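# Stand the yellow-grain bottle on the can in the bag

## Task

Put the square bottle holding yellow grains upright on top of the dark can inside the paper bag. The bag must still be upright. The can, the big jar, the brown pouch and the marshmallows must not have moved. At the end, neither hand may be touching the bag, any grocery item or the marshmallows.

## Robot and tools

Robot: two arms, left_arm and right_arm, each ending in a five-finger hand. The right arm has a right hand and the left arm has a mirrored left hand. Calibrated base positions in the scene frame: left_arm (+0.024, +0.227, +0.027) m, right_arm (+0.037, -0.306, +0.046) m. Both are turned only slightly about z. A camera stand sits behind the arms.

Scene frame: the origin is at table-top height, halfway between the nominal bases. +z is up, +x points out over the table, and +y is toward left_arm. Arm names do not match image sides. Results report each hand point's end_effector_position (m) and end_effector_quat_wxyz in this frame. Readings can be a few cm off, and the arms often rest 1-3 cm (up to 5 cm) short of the command, usually low. That gap alone does not mean there is contact.

Hand point: a spot 0.05 m in front of the palm and 0.15 m from the wrist face along the fingers. Its +z runs along the straight fingers and +y comes out of the palm. On the right hand +x runs across the palm away from the thumb; on the left hand +x points toward the thumb. Straight fingers reach 0.06-0.07 m past the point, 0.06 m behind it along -y. A wrist bracket on the little-finger side can strike objects.

Row layout: every row has 28 numbers in [-1, 1], always for both arms. The order is:
- left dx, dy, dz, rx, ry, rz
- left little, ring, middle, index, thumb_bend, thumb_turn, force_limit, speed
- the same fourteen numbers for the right arm.
Pose numbers are offsets, not poses. They count from that arm's Hand target at the start of the action or move, along the Hand target's own axes. 1.0 equals 0.6 m or 180 degrees, and rx, ry, rz form one rotation vector. Every row is measured from that same start, so sending the same offset again moves the arm further. Six zeros re-request the current Hand target. The controller limits the commanded orientation to 40 degrees from the measured one.

Finger numbers are absolute targets: -1 is open or straight, +1 is closed. For thumb_turn, -1 puts the thumb beside the palm and +1 puts it opposite the fingers. force_limit runs from about 0 N at -1 to 10 N at +1 (15 N for the two thumb motors). speed rises from near zero at -1 to full at +0.48 and stays full above that. No number means 'no change'. To leave a hand alone, resend the last eight numbers you sent it. If you have sent none yet, send its hand_measured values followed by hand_force_limit and hand_speed. With the thumb turned in, a hand can grip objects about 0.035-0.065 m thick, or a handle down to about 0.025 m. For a soft grip, close with speed at -0.94 or lower. To grip harder, raise force_limit and send a target more closed than hand_measured. To loosen, send a target more open than hand_measured.

Tools:
- execute_actions(actions, cameras): a list of actions. Each action has up to 15 rows, one per 1/30 s step, and the last row repeats to fill 15 steps. An empty list returns camera images.
- move(target, speed, blend, blocking, cameras): moves each hand point in a straight line toward one row, or through up to 15 rows. Offsets are in the same frame and from the same start as above; in a list, each row counts from the original Hand targets. speed is in m/s, from 0.002 to 4.3, default 0.25, and turning runs at up to twice that in rad/s. blend is a corner radius in metres; 0 means stop at each point. A move runs for 10 s at most. blocking=false returns early while the move continues. The result adds a move: line (done, off_target, moving, held or fault) and limits such as paced or held. Moves do not avoid obstacles or the other arm.
- wait(seconds 0-10): the arms hold their last command while the scene runs.
- stop: brakes a running move.
- zoom_image(camera, region [x0, y0, x1, y1]): magnifies part of the latest image, at most 504 px on each side.
- show_instructions: shows the reference pages.
- finished_scene(scene): ends the scene. It cannot be undone.

Cameras: cam_head_left, cam_head_right, cam_high, cam_low (896x504 each), cam_left_wrist, cam_right_wrist (672x504, fisheye).

Result fields:
- Hand target: the last commanded pose after clipping.
- hand_measured, hand_stopped_by, hand_load_n: six values each, in motor order. hand_stopped_by can read moving, target, force, stalled or fault.
- hand_load_n: positive means the finger is being pushed open. A value near 0 can mean the grip was lost.
- Joint positions, velocities and torques. Torques include the arm's own weight.
- Motor temperatures. A MOTOR HOT line appears at 85 °C. At 100 °C that arm goes limp and shows an OVER-TEMPERATURE FAULT line.

Joint ranges (rad): waist ±2.880, shoulder 0 to 3.142, elbow 0 to 3.019, wrist pitch -1.693 to 1.571, wrist yaw ±1.571, wrist roll ±2.094.

Avoid:
- dropping or flinging objects, or releasing something that is still moving
- fast impacts, hard pushes, and any hit on fixed or heavy things
- overloading the fingers
- the two hands touching or squeezing each other
- paths that pass near an arm's own base
- holding a load or stretching an arm for a long time, which heats the motors
- anything ending up off the table

A stalled arm keeps pushing. To relieve it, command a target back past the hand point. Loose objects may occasionally be nudged by outside pushes.

Each tool is called after "Emit:" as a command line: name --argument value for each argument, lists and objects as JSON in quotes; but a table of rows of numbers goes row by row, as --pt "numbers of a row", without its own name.

Reference images:

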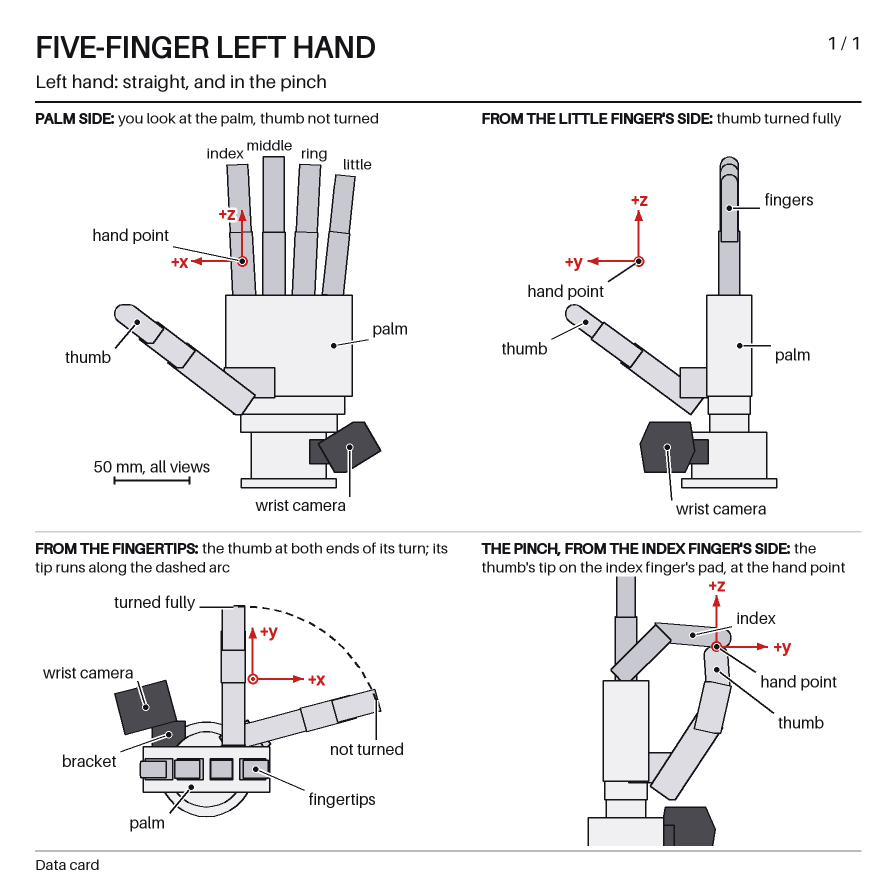

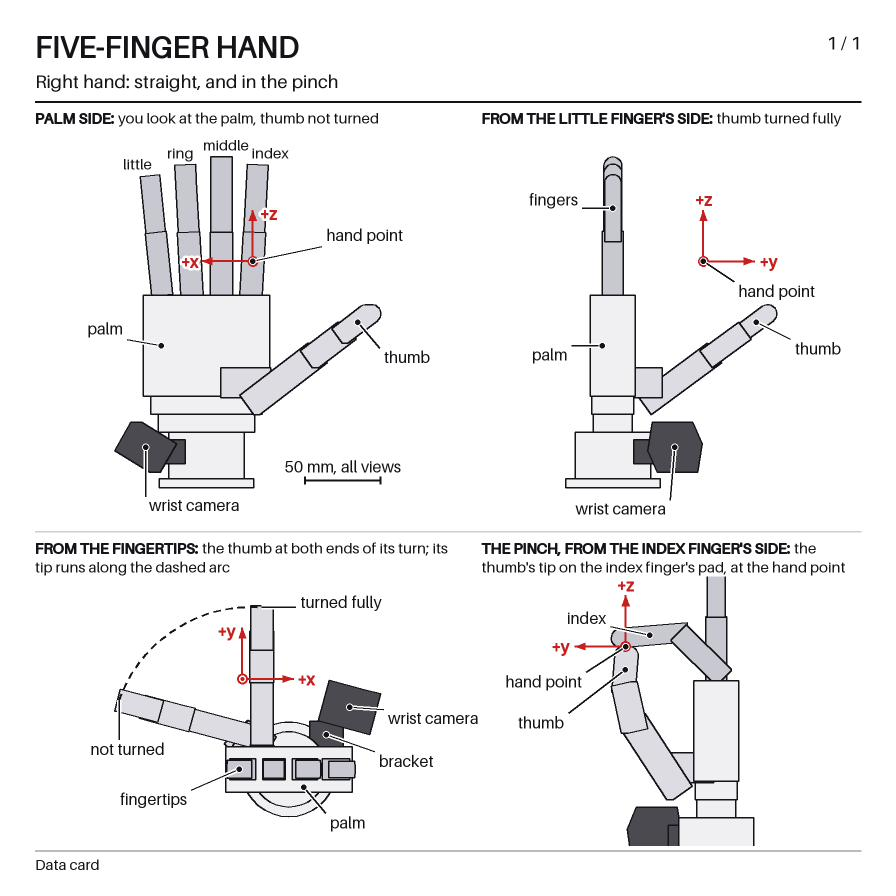

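## Session

Emit:
execute_actions --actions '[]'

Scene clock: 0.00 s.
left_arm: end_effector_position=(+0.6288, +0.1913, +0.1293) hand_measured=(-1.000, -1.000, -1.000, -1.000, -1.000, -1.000) hand_load_n=(+0.0, +0.0, +0.0, +0.0, +0.0, +0.0) hand_stopped_by=(target, target, target, target, target, target) hand_force_limit=0.00 hand_speed=-0.80 end_effector_quat_wxyz=(+0.224, +0.800, -0.484, +0.276) | right_arm: end_effector_position=(+0.6725, -0.3501, +0.1226) hand_measured=(-1.000, -1.000, -1.000, -1.000, -1.000, -1.000) hand_load_n=(+0.0, +0.0, +0.0, +0.0, +0.0, +0.0) hand_stopped_by=(target, target, target, target, target, target) hand_force_limit=0.00 hand_speed=-0.80 end_effector_quat_wxyz=(+0.072, -0.535, +0.766, -0.349)
Joint positions: left_arm=[0.261 2.043 1.663 -1.077 0.719 -0.31] | right_arm=[0.017 1.828 1.425 -0.599 0.482 0.221]
Joint velocities: within noise
Joint torques (N m): no reading
Motor temperatures (°C): left_arm=[31 33 31 31 29 31] | right_arm=[28 31 30 32 28 31]
Heat: left arm: hottest shoulder 33 °C; right arm: hottest wrist pitch 32 °C.
Hand target: left_arm +0.6365, +0.1930, +0.1401; +0.214, +0.796, -0.488, +0.286 | right_arm +0.6837, -0.3500, +0.1362; +0.084, -0.529, +0.765, -0.357

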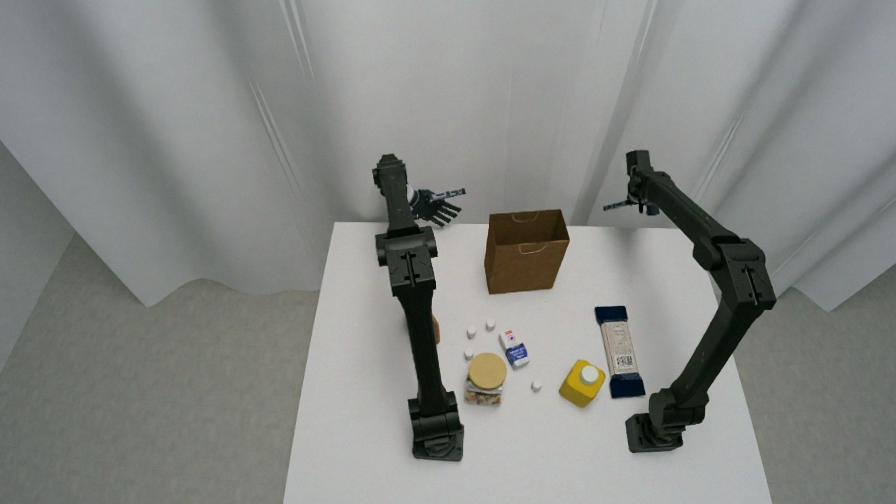

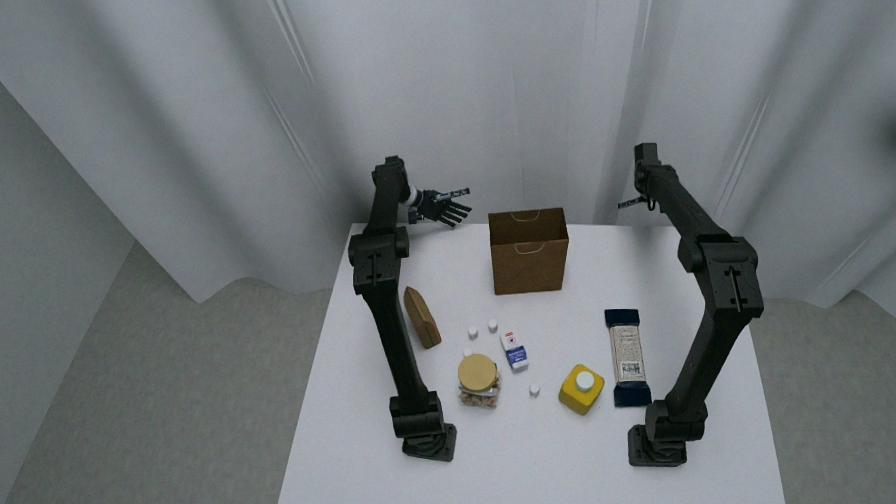

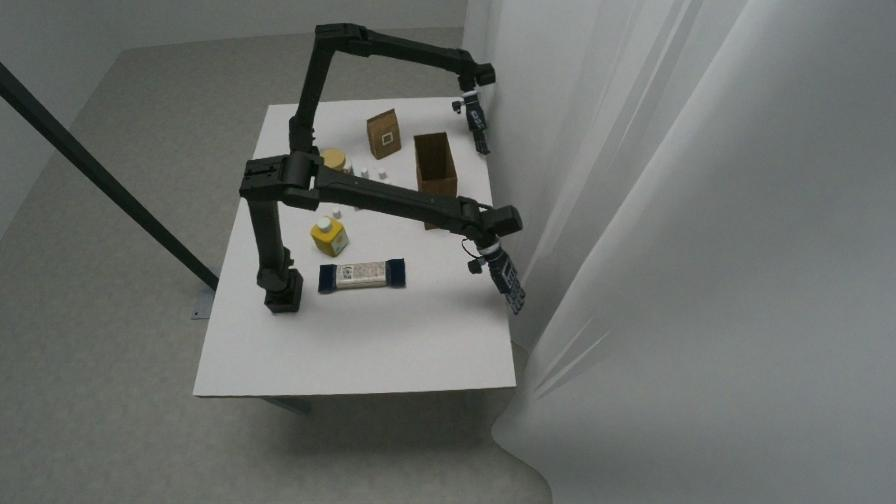

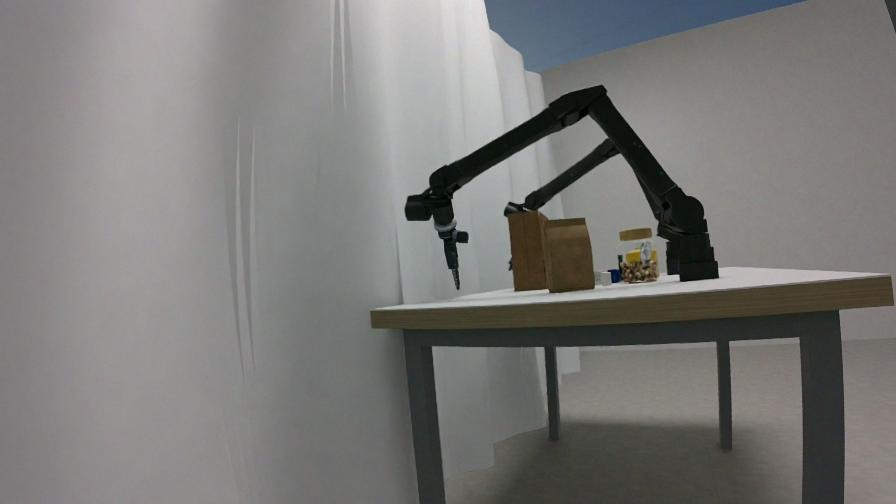

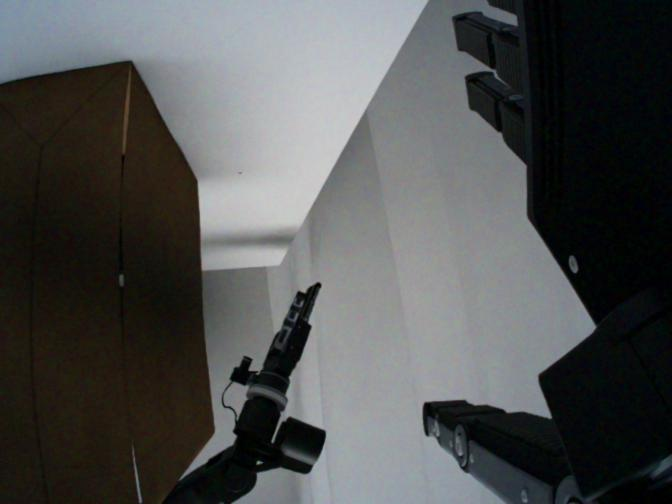

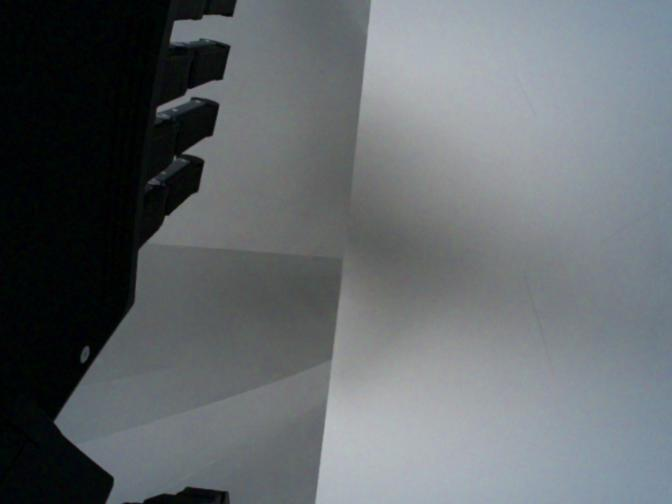

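Emit:
zoom_image --camera "cam_head_right" --region '[390, 180, 690, 430]'

Emit:
zoom_image --camera "cam_high" --region '[280, 80, 540, 320]'

Emit:
zoom_image --camera "cam_low" --region '[400, 180, 720, 320]'

Emit:
zoom_image --camera "cam_head_right" --region '[470, 190, 590, 310]'

Scaled by 1.680 from the camera's 896x504 image, which has a finer 1280x720 frame.

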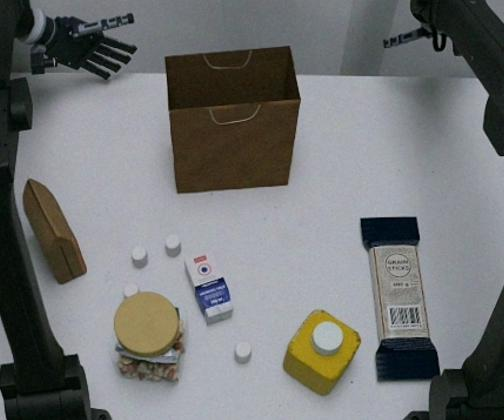

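Scaled by 1.938 from the camera's 896x504 image, which has a finer 1280x720 frame.

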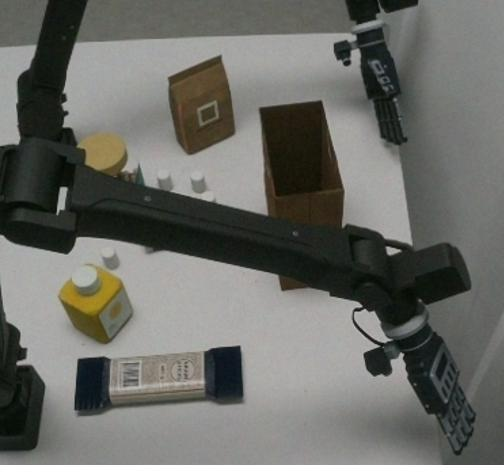

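Scaled by 1.575 from the camera's 896x504 image, which has a finer 1280x720 frame.

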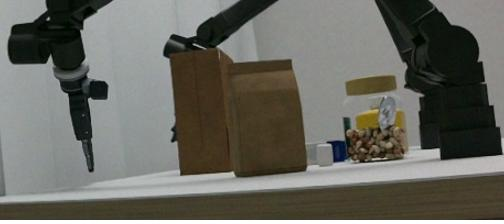

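Scaled by 4.200 from the camera's 896x504 image, which has a finer 1280x720 frame.

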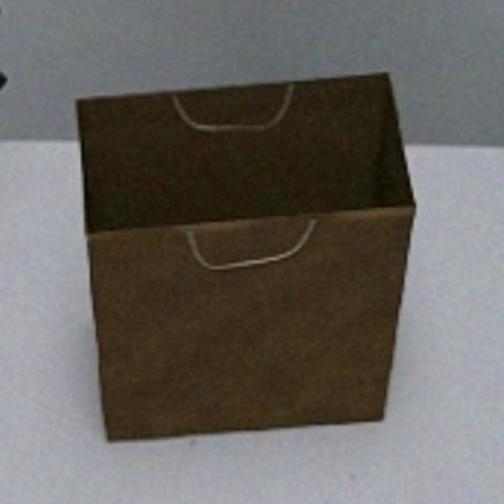

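Emit:
move --pt "0 0 0 0 0 0 -1 -1 -1 -1 -1 -1 0 -0.8 0.188 -0.087 -0.575 -0.032 -0.136 -0.291 -1 -1 -1 -1 -1 -1 0 -0.8" --pt "0 0 0 0 0 0 -1 -1 -1 -1 -1 -1 0 -0.8 -0.182 0.062 -0.831 -0.064 -0.2715 -0.582 -1 -1 -1 -1 -1 -1 0 -0.8" --blend '[0.05, 0]' --speed 0.3 --cameras '["all"]'

Scene clock: 25.77 s.
left_arm: end_effector_position=(+0.6288, +0.1913, +0.1293) hand_measured=(-1.000, -1.000, -1.000, -1.000, -1.000, -1.000) hand_load_n=(+0.0, +0.0, +0.0, +0.0, +0.0, +0.0) hand_stopped_by=(target, target, target, target, target, target) hand_force_limit=0.00 hand_speed=-0.80 end_effector_quat_wxyz=(+0.224, +0.800, -0.484, +0.276) | right_arm: end_effector_position=(+0.4444, -0.0285, +0.4329) hand_measured=(-1.000, -1.000, -1.000, -1.000, -1.000, -1.000) hand_load_n=(+0.0, +0.0, +0.0, +0.0, -0.5, +0.0) hand_stopped_by=(target, target, target, target, target, target) hand_force_limit=0.00 hand_speed=-0.80 end_effector_quat_wxyz=(-0.084, +0.988, -0.001, +0.128)
Joint positions: left_arm=[0.261 2.043 1.663 -1.077 0.719 -0.31] | right_arm=[0.671 1.658 2.087 -1.694 0.025 -0.905]
Joint torques (N m): left_arm=[-1.73 -18.02 7.62 0.46 0.73 -0.01] | right_arm=[0.73 -9.47 13.65 0.35 0.06 -0.17]
Motor temperatures (°C): left_arm=[31 36 34 31 29 31] | right_arm=[28 33 35 32 28 31]
Heat: left arm: hottest shoulder 36 °C; right arm: hottest elbow 35 °C.
Hand target: left_arm +0.6365, +0.1930, +0.1401; +0.214, +0.796, -0.488, +0.286 | right_arm +0.4500, -0.0201, +0.4500; +0.000, +1.000, +0.001, -0.001
Off the commanded pose: left_arm 0.013 m, 2 deg | right_arm 0.020 m, 18 deg.
joint sent to its limit (right arm) — joint 4 (wrist pitch), lower limit. The joint targets are off in orientation, not in position.
move: off_target (left_arm, right_arm)

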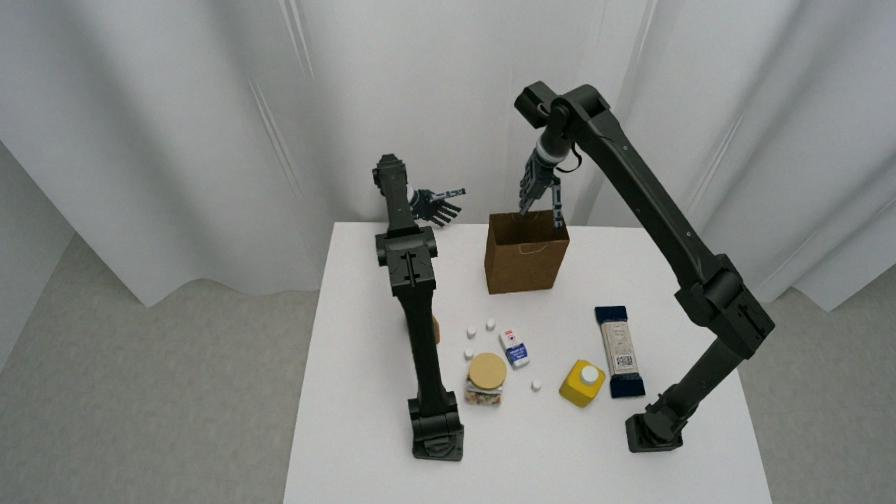

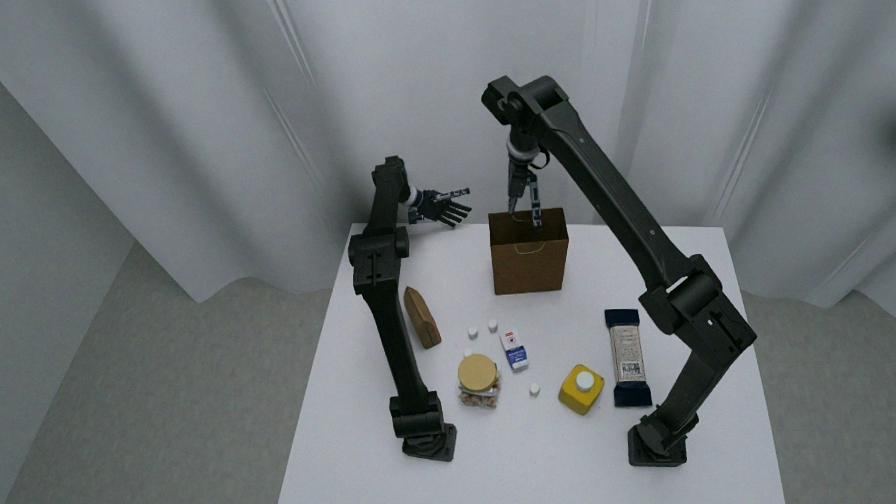

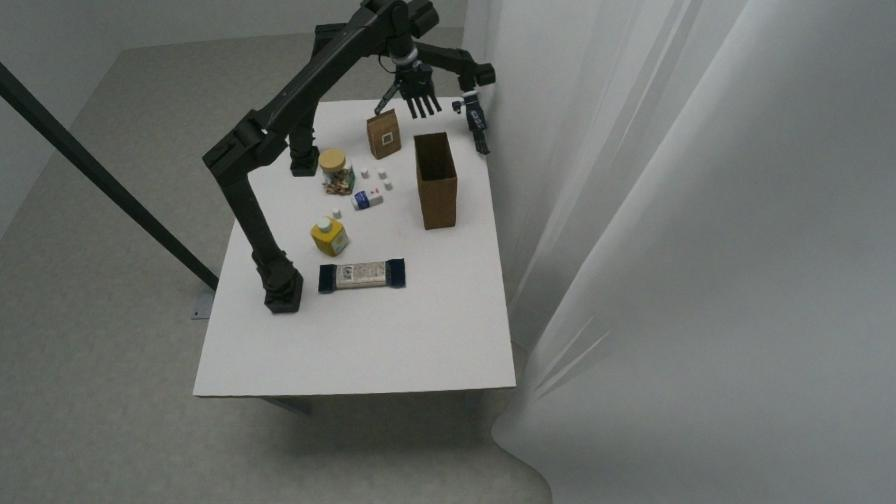

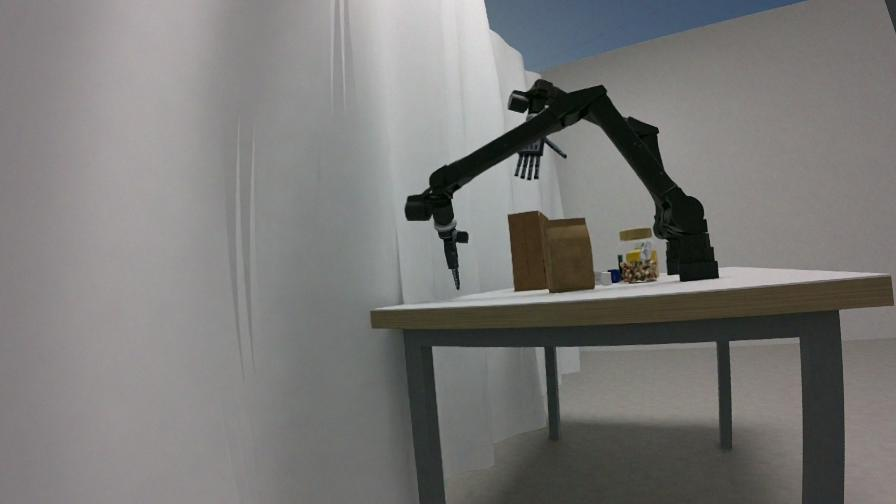

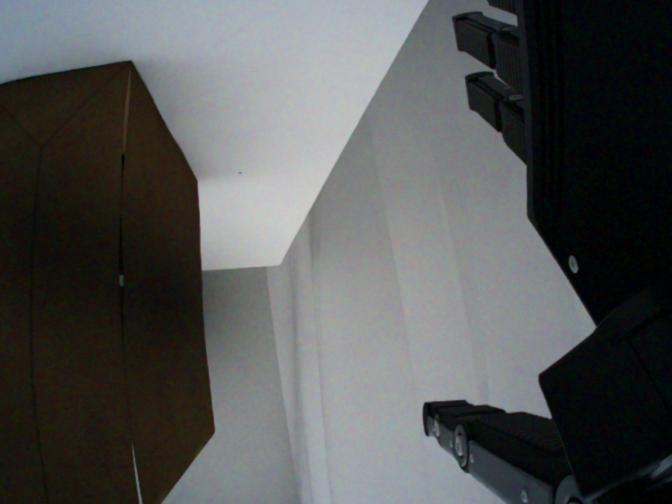

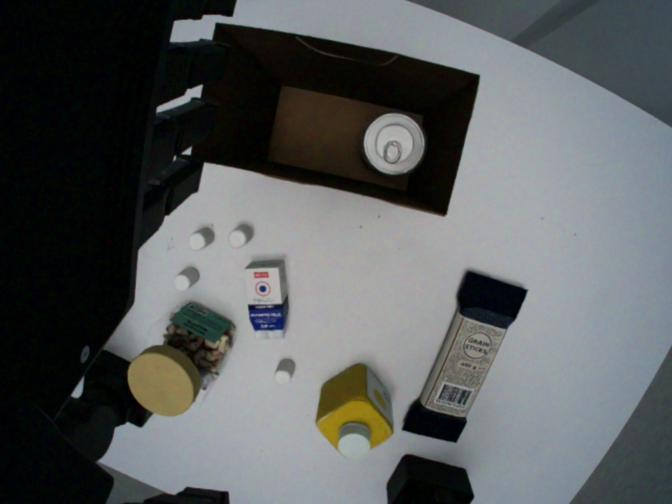

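Emit:
zoom_image --camera "cam_right_wrist" --region '[230, 230, 530, 470]'

Emit:
zoom_image --camera "cam_right_wrist" --region '[170, 10, 500, 230]'

Emit:
zoom_image --camera "cam_head_right" --region '[540, 340, 640, 430]'

Emit:
zoom_image --camera "cam_high" --region '[290, 120, 470, 300]'

Scaled by 1.680 from the camera's 672x504 image, which has a finer 960x720 frame.

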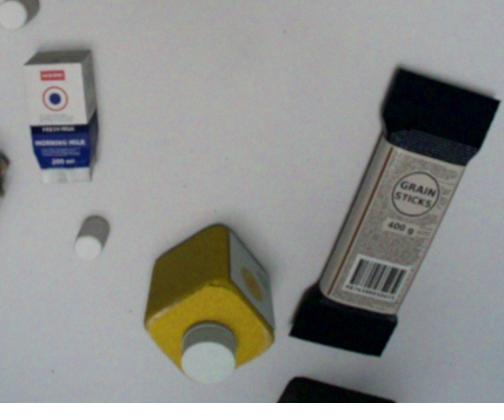

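Scaled by 1.527 from the camera's 672x504 image, which has a finer 960x720 frame.

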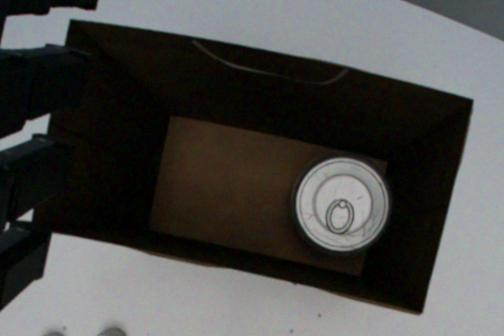

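Scaled by 5.040 from the camera's 896x504 image, which has a finer 1280x720 frame.

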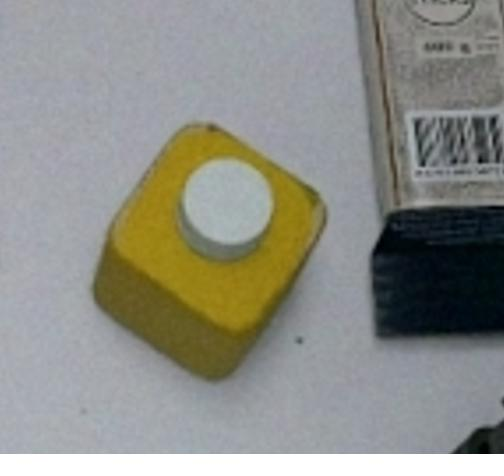

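Scaled by 2.800 from the camera's 896x504 image, which has a finer 1280x720 frame.

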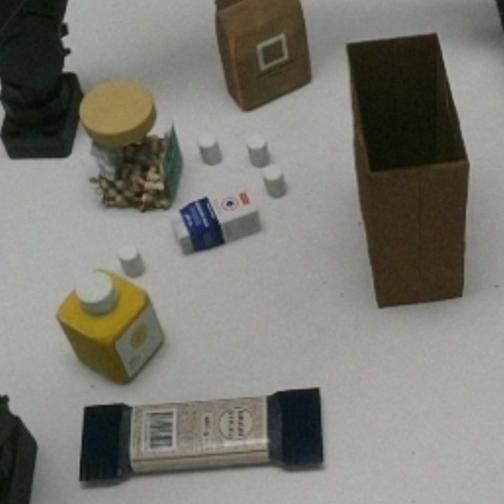

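Emit:
zoom_image --camera "cam_low" --region '[500, 190, 680, 310]'

Emit:
zoom_image --camera "cam_head_left" --region '[460, 320, 660, 430]'

Scaled by 2.800 from the camera's 896x504 image, which has a finer 1280x720 frame.

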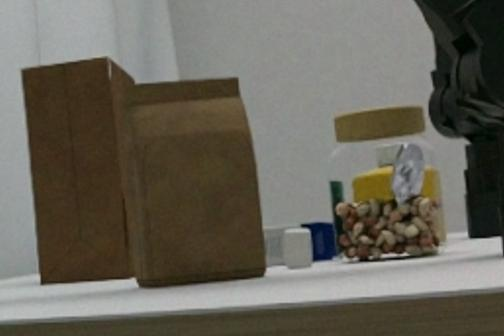

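Scaled by 2.520 from the camera's 896x504 image, which has a finer 1280x720 frame.

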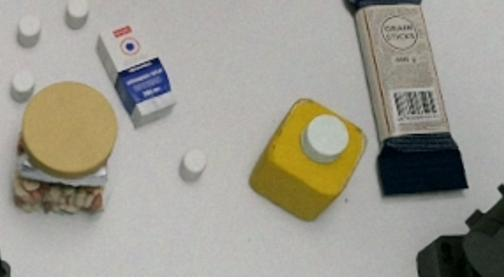

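Emit:
move --target '[0,0,0,0,0,0,-1,-1,-1,-1,-1,-1,0,-0.8, 0,0,0.117,0,0,0,-1,-1,-1,-1,-1,-1,0,-0.8]' --speed 0.2 --cameras '["cam_right_wrist"]'

Emit:
zoom_image --camera "cam_right_wrist" --region '[150, 0, 550, 300]'

Scene clock: 53.30 s.
left_arm: end_effector_position=(+0.6288, +0.1913, +0.1293) hand_measured=(-1.000, -1.000, -1.000, -1.000, -1.000, -1.000) hand_load_n=(+0.0, +0.0, +0.0, +0.0, +0.0, +0.0) hand_stopped_by=(target, target, target, target, target, target) hand_force_limit=0.00 hand_speed=-0.80 end_effector_quat_wxyz=(+0.224, +0.800, -0.484, +0.276) | right_arm: end_effector_position=(+0.4512, -0.0206, +0.3848) hand_measured=(-1.000, -1.000, -1.000, -1.000, -1.000, -1.000) hand_load_n=(+0.0, +0.0, +0.0, +0.0, +0.0, +0.0) hand_stopped_by=(target, target, target, target, target, target) hand_force_limit=0.00 hand_speed=-0.80 end_effector_quat_wxyz=(-0.054, +0.995, +0.000, +0.081)
Joint positions: left_arm=[0.261 2.043 1.663 -1.077 0.719 -0.31] | right_arm=[0.671 1.726 2.045 -1.694 0.015 -0.906]
Joint torques (N m): left_arm=[-1.73 -17.67 7.87 0.55 0.69 0] | right_arm=[0.32 -10.52 8.34 0.2 -0.03 -0.14]
Motor temperatures (°C): left_arm=[31 38 35 31 29 31] | right_arm=[28 33 40 32 28 31]
Heat: left arm: hottest shoulder 38 °C; right arm: hottest elbow 40 °C.
Hand target: left_arm +0.6365, +0.1930, +0.1401; +0.214, +0.796, -0.488, +0.286 | right_arm +0.4499, -0.0200, +0.3797; +0.000, +1.000, +0.001, -0.001
Off the commanded pose: left_arm 0.013 m, 2 deg | right_arm 0.005 m, 11 deg.
joint sent to its limit (right arm) — joint 4 (wrist pitch), lower limit. The joint targets are off in orientation, not in position.
move: off_target (left_arm, right_arm)
Images, in order (width x height): cam_right_wrist 672x504.

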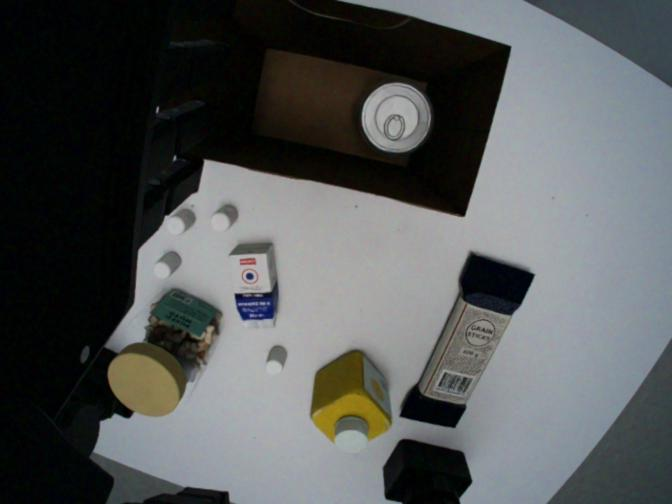

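Scaled by 1.260 from the camera's 672x504 image, which has a finer 960x720 frame.

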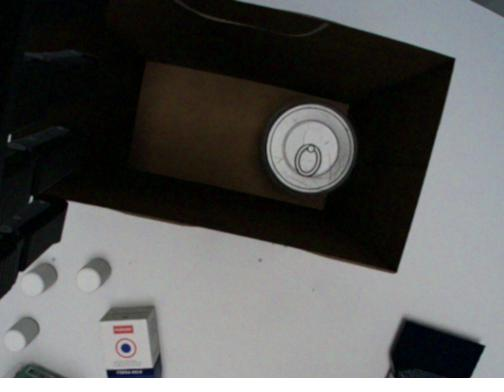

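Emit:
move --pt "0 0 0 0 0 0 -1 -1 -1 -1 -1 -1 0 -0.8 0.083 0.383 -0.033 0.032 0.136 0.291 -1 -1 -1 -1 -1 -1 0 -0.8" --pt "0 0 0 0 0 0 -1 -1 -1 -1 -1 -1 0 -0.8 0.283 0.633 0.217 0.064 0.2715 0.582 -1 -1 -1 -1 -1 -1 0 -0.8" --blend '[0.05, 0]' --speed 0.4

Emit:
move --pt "0.2535 0.2312 -0.4475 0.0165 0.022 0.178 1 1 -0.4 -0.4 -1 1 0 0.3 0 0 0 0 0 0 -1 -1 -1 -1 -1 -1 0 -0.8" --pt "0.264 0.6357 -0.3377 0.033 0.044 0.355 1 1 -0.4 -0.4 -1 1 0 0.3 0 0 0 0 0 0 -1 -1 -1 -1 -1 -1 0 -0.8" --pt "0.1287 0.8993 -0.0563 0.0494 0.0663 0.5328 1 1 -0.4 -0.4 -1 1 0 0.3 0 0 0 0 0 0 -1 -1 -1 -1 -1 -1 0 -0.8" --blend '[0.05, 0.05, 0]' --speed 0.35 --cameras '["all"]'

Scene clock: 80.23 s.
left_arm: end_effector_position=(+0.6288, +0.1913, +0.1293) hand_measured=(-1.000, -1.000, -1.000, -1.000, -1.000, -1.000) hand_load_n=(+0.0, +0.0, +0.0, +0.0, +0.0, +0.0) hand_stopped_by=(target, target, target, target, target, target) hand_force_limit=0.00 hand_speed=-0.80 end_effector_quat_wxyz=(+0.224, +0.800, -0.484, +0.276) | right_arm: end_effector_position=(+0.6176, -0.3936, +0.2526) hand_measured=(-1.000, -1.000, -1.000, -1.000, -1.000, -1.000) hand_load_n=(+0.0, +0.0, +0.0, +0.0, +0.0, +0.0) hand_stopped_by=(target, target, target, target, target, target) hand_force_limit=0.00 hand_speed=-0.80 end_effector_quat_wxyz=(+0.083, -0.539, +0.760, -0.354)
Joint positions: left_arm=[0.261 2.043 1.663 -1.077 0.719 -0.31] | right_arm=[-0.068 1.583 1.444 -0.799 0.423 0.124]
Joint torques (N m): left_arm=[-2.32 -17.85 7.76 0.47 0.74 -0.02] | right_arm=[-0.73 -10.29 9.25 1.7 0.48 0.09]
Heat: left arm: hottest shoulder 39 °C; right arm: hottest elbow 37 °C.
Hand target: left_arm +0.6365, +0.1930, +0.1401; +0.214, +0.796, -0.488, +0.286 | right_arm +0.6201, -0.3997, +0.2495; +0.084, -0.529, +0.765, -0.357
Off the commanded pose: left_arm 0.013 m, 2 deg | right_arm 0.007 m, 1 deg.
move: off_target (left_arm)

Scene clock: 83.77 s.
left_arm: end_effector_position=(+0.1723, -0.0660, +0.2460) hand_measured=(+1.000, +1.000, -0.400, -0.400, -1.000, +1.000) hand_load_n=(+0.0, +0.0, +0.0, +0.0, +0.0, +0.0) hand_stopped_by=(target, target, target, target, target, target) hand_force_limit=0.00 hand_speed=0.30 end_effector_quat_wxyz=(+0.078, -0.156, +0.878, -0.446) | right_arm: end_effector_position=(+0.6176, -0.3936, +0.2526) hand_measured=(-1.000, -1.000, -1.000, -1.000, -1.000, -1.000) hand_load_n=(+0.0, +0.0, +0.0, +0.0, +0.0, +0.0) hand_stopped_by=(target, target, target, target, target, target) hand_force_limit=0.00 hand_speed=-0.80 end_effector_quat_wxyz=(+0.083, -0.539, +0.760, -0.354)
Joint positions: left_arm=[-0.843 0.7 0.703 -0.661 0.267 0.198] | right_arm=[-0.068 1.583 1.444 -0.799 0.423 0.125]
Joint torques (N m): left_arm=[-2.32 -1.2 7.57 2.58 0.07 -0.09] | right_arm=[-0.85 -10.64 9.36 1.69 0.42 0.04]
Heat: left arm: hottest shoulder 38 °C; right arm: hottest elbow 37 °C.
Hand target: left_arm +0.1707, -0.0699, +0.2504; +0.079, -0.155, +0.873, -0.455 | right_arm +0.6200, -0.3997, +0.2495; +0.084, -0.530, +0.765, -0.357
Off the commanded pose: left_arm 0.006 m, 1 deg | right_arm 0.007 m, 1 deg.
move: done

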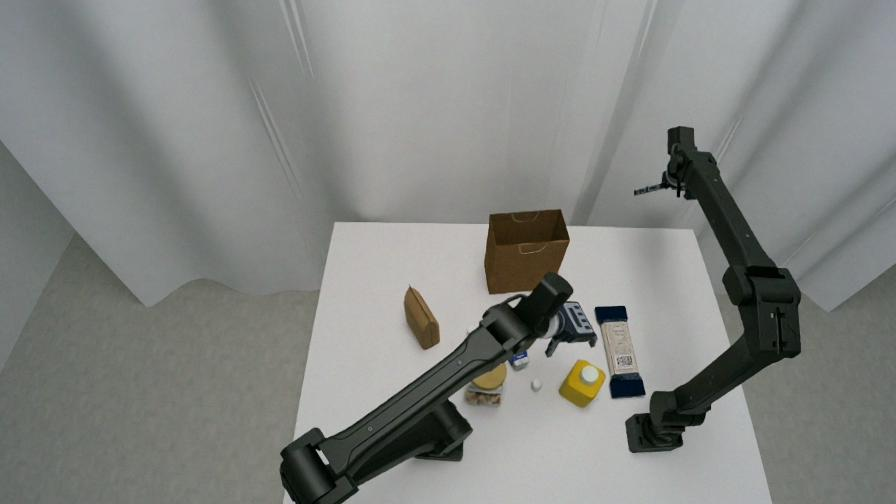

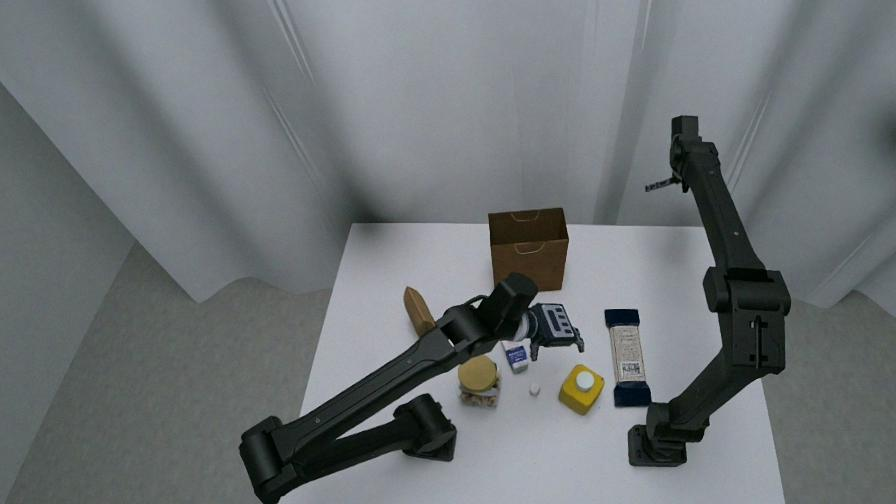

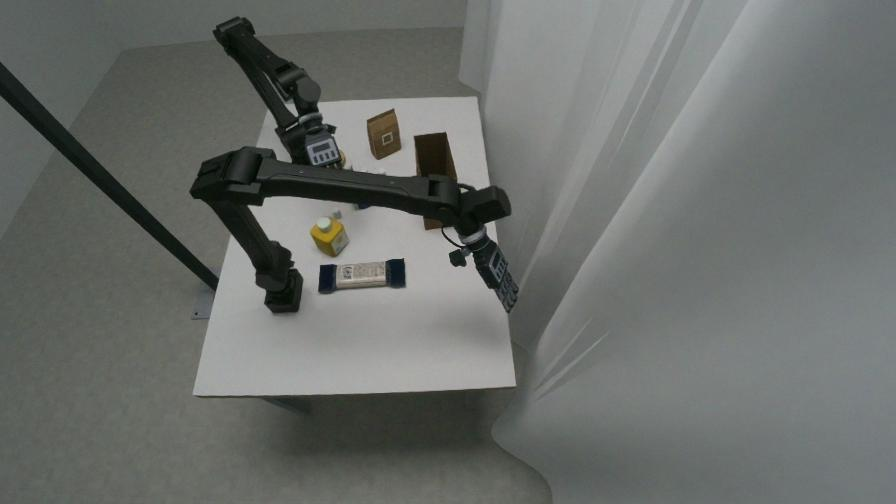

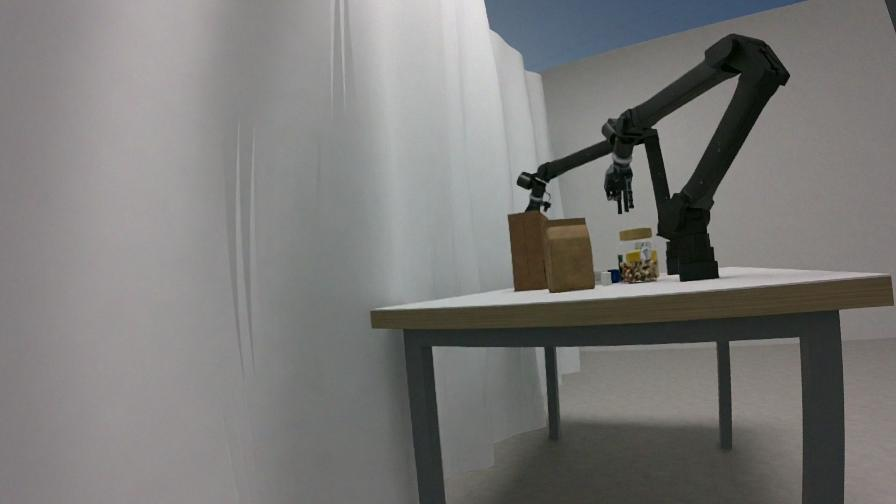

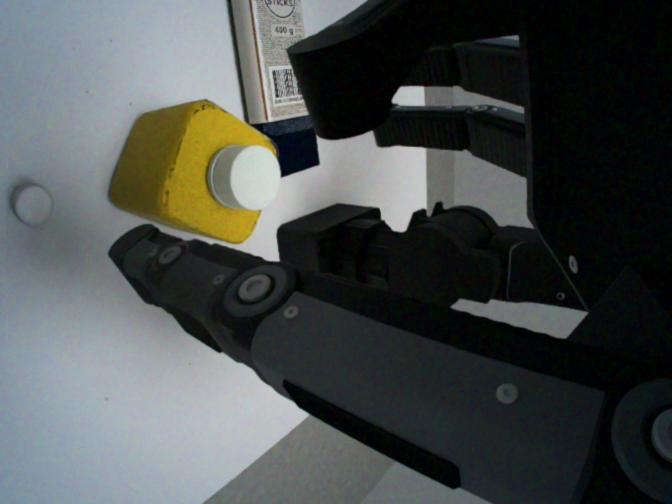

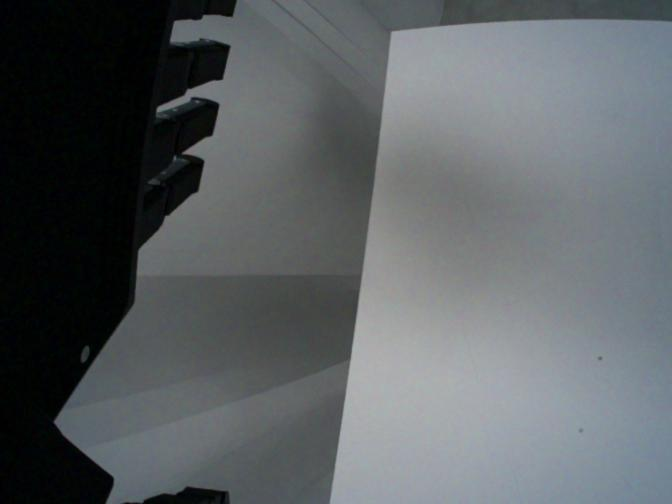

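Emit:
zoom_image --camera "cam_left_wrist" --region '[80, 0, 580, 400]'

Emit:
zoom_image --camera "cam_head_right" --region '[490, 290, 640, 430]'

Scaled by 1.008 from the camera's 672x504 image, which has a finer 960x720 frame.

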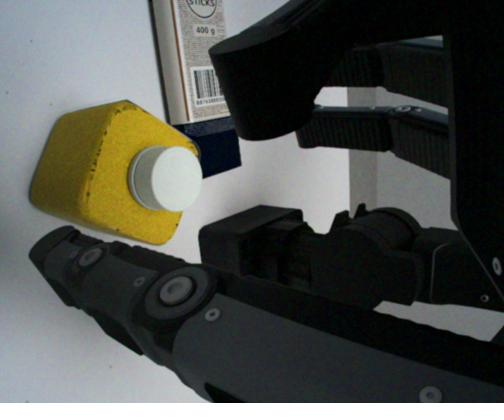

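Scaled by 3.360 from the camera's 896x504 image, which has a finer 1280x720 frame.

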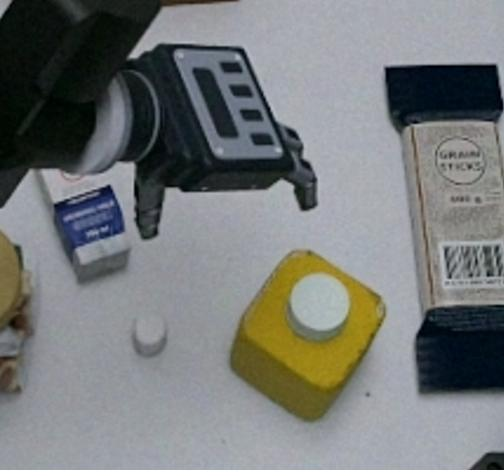

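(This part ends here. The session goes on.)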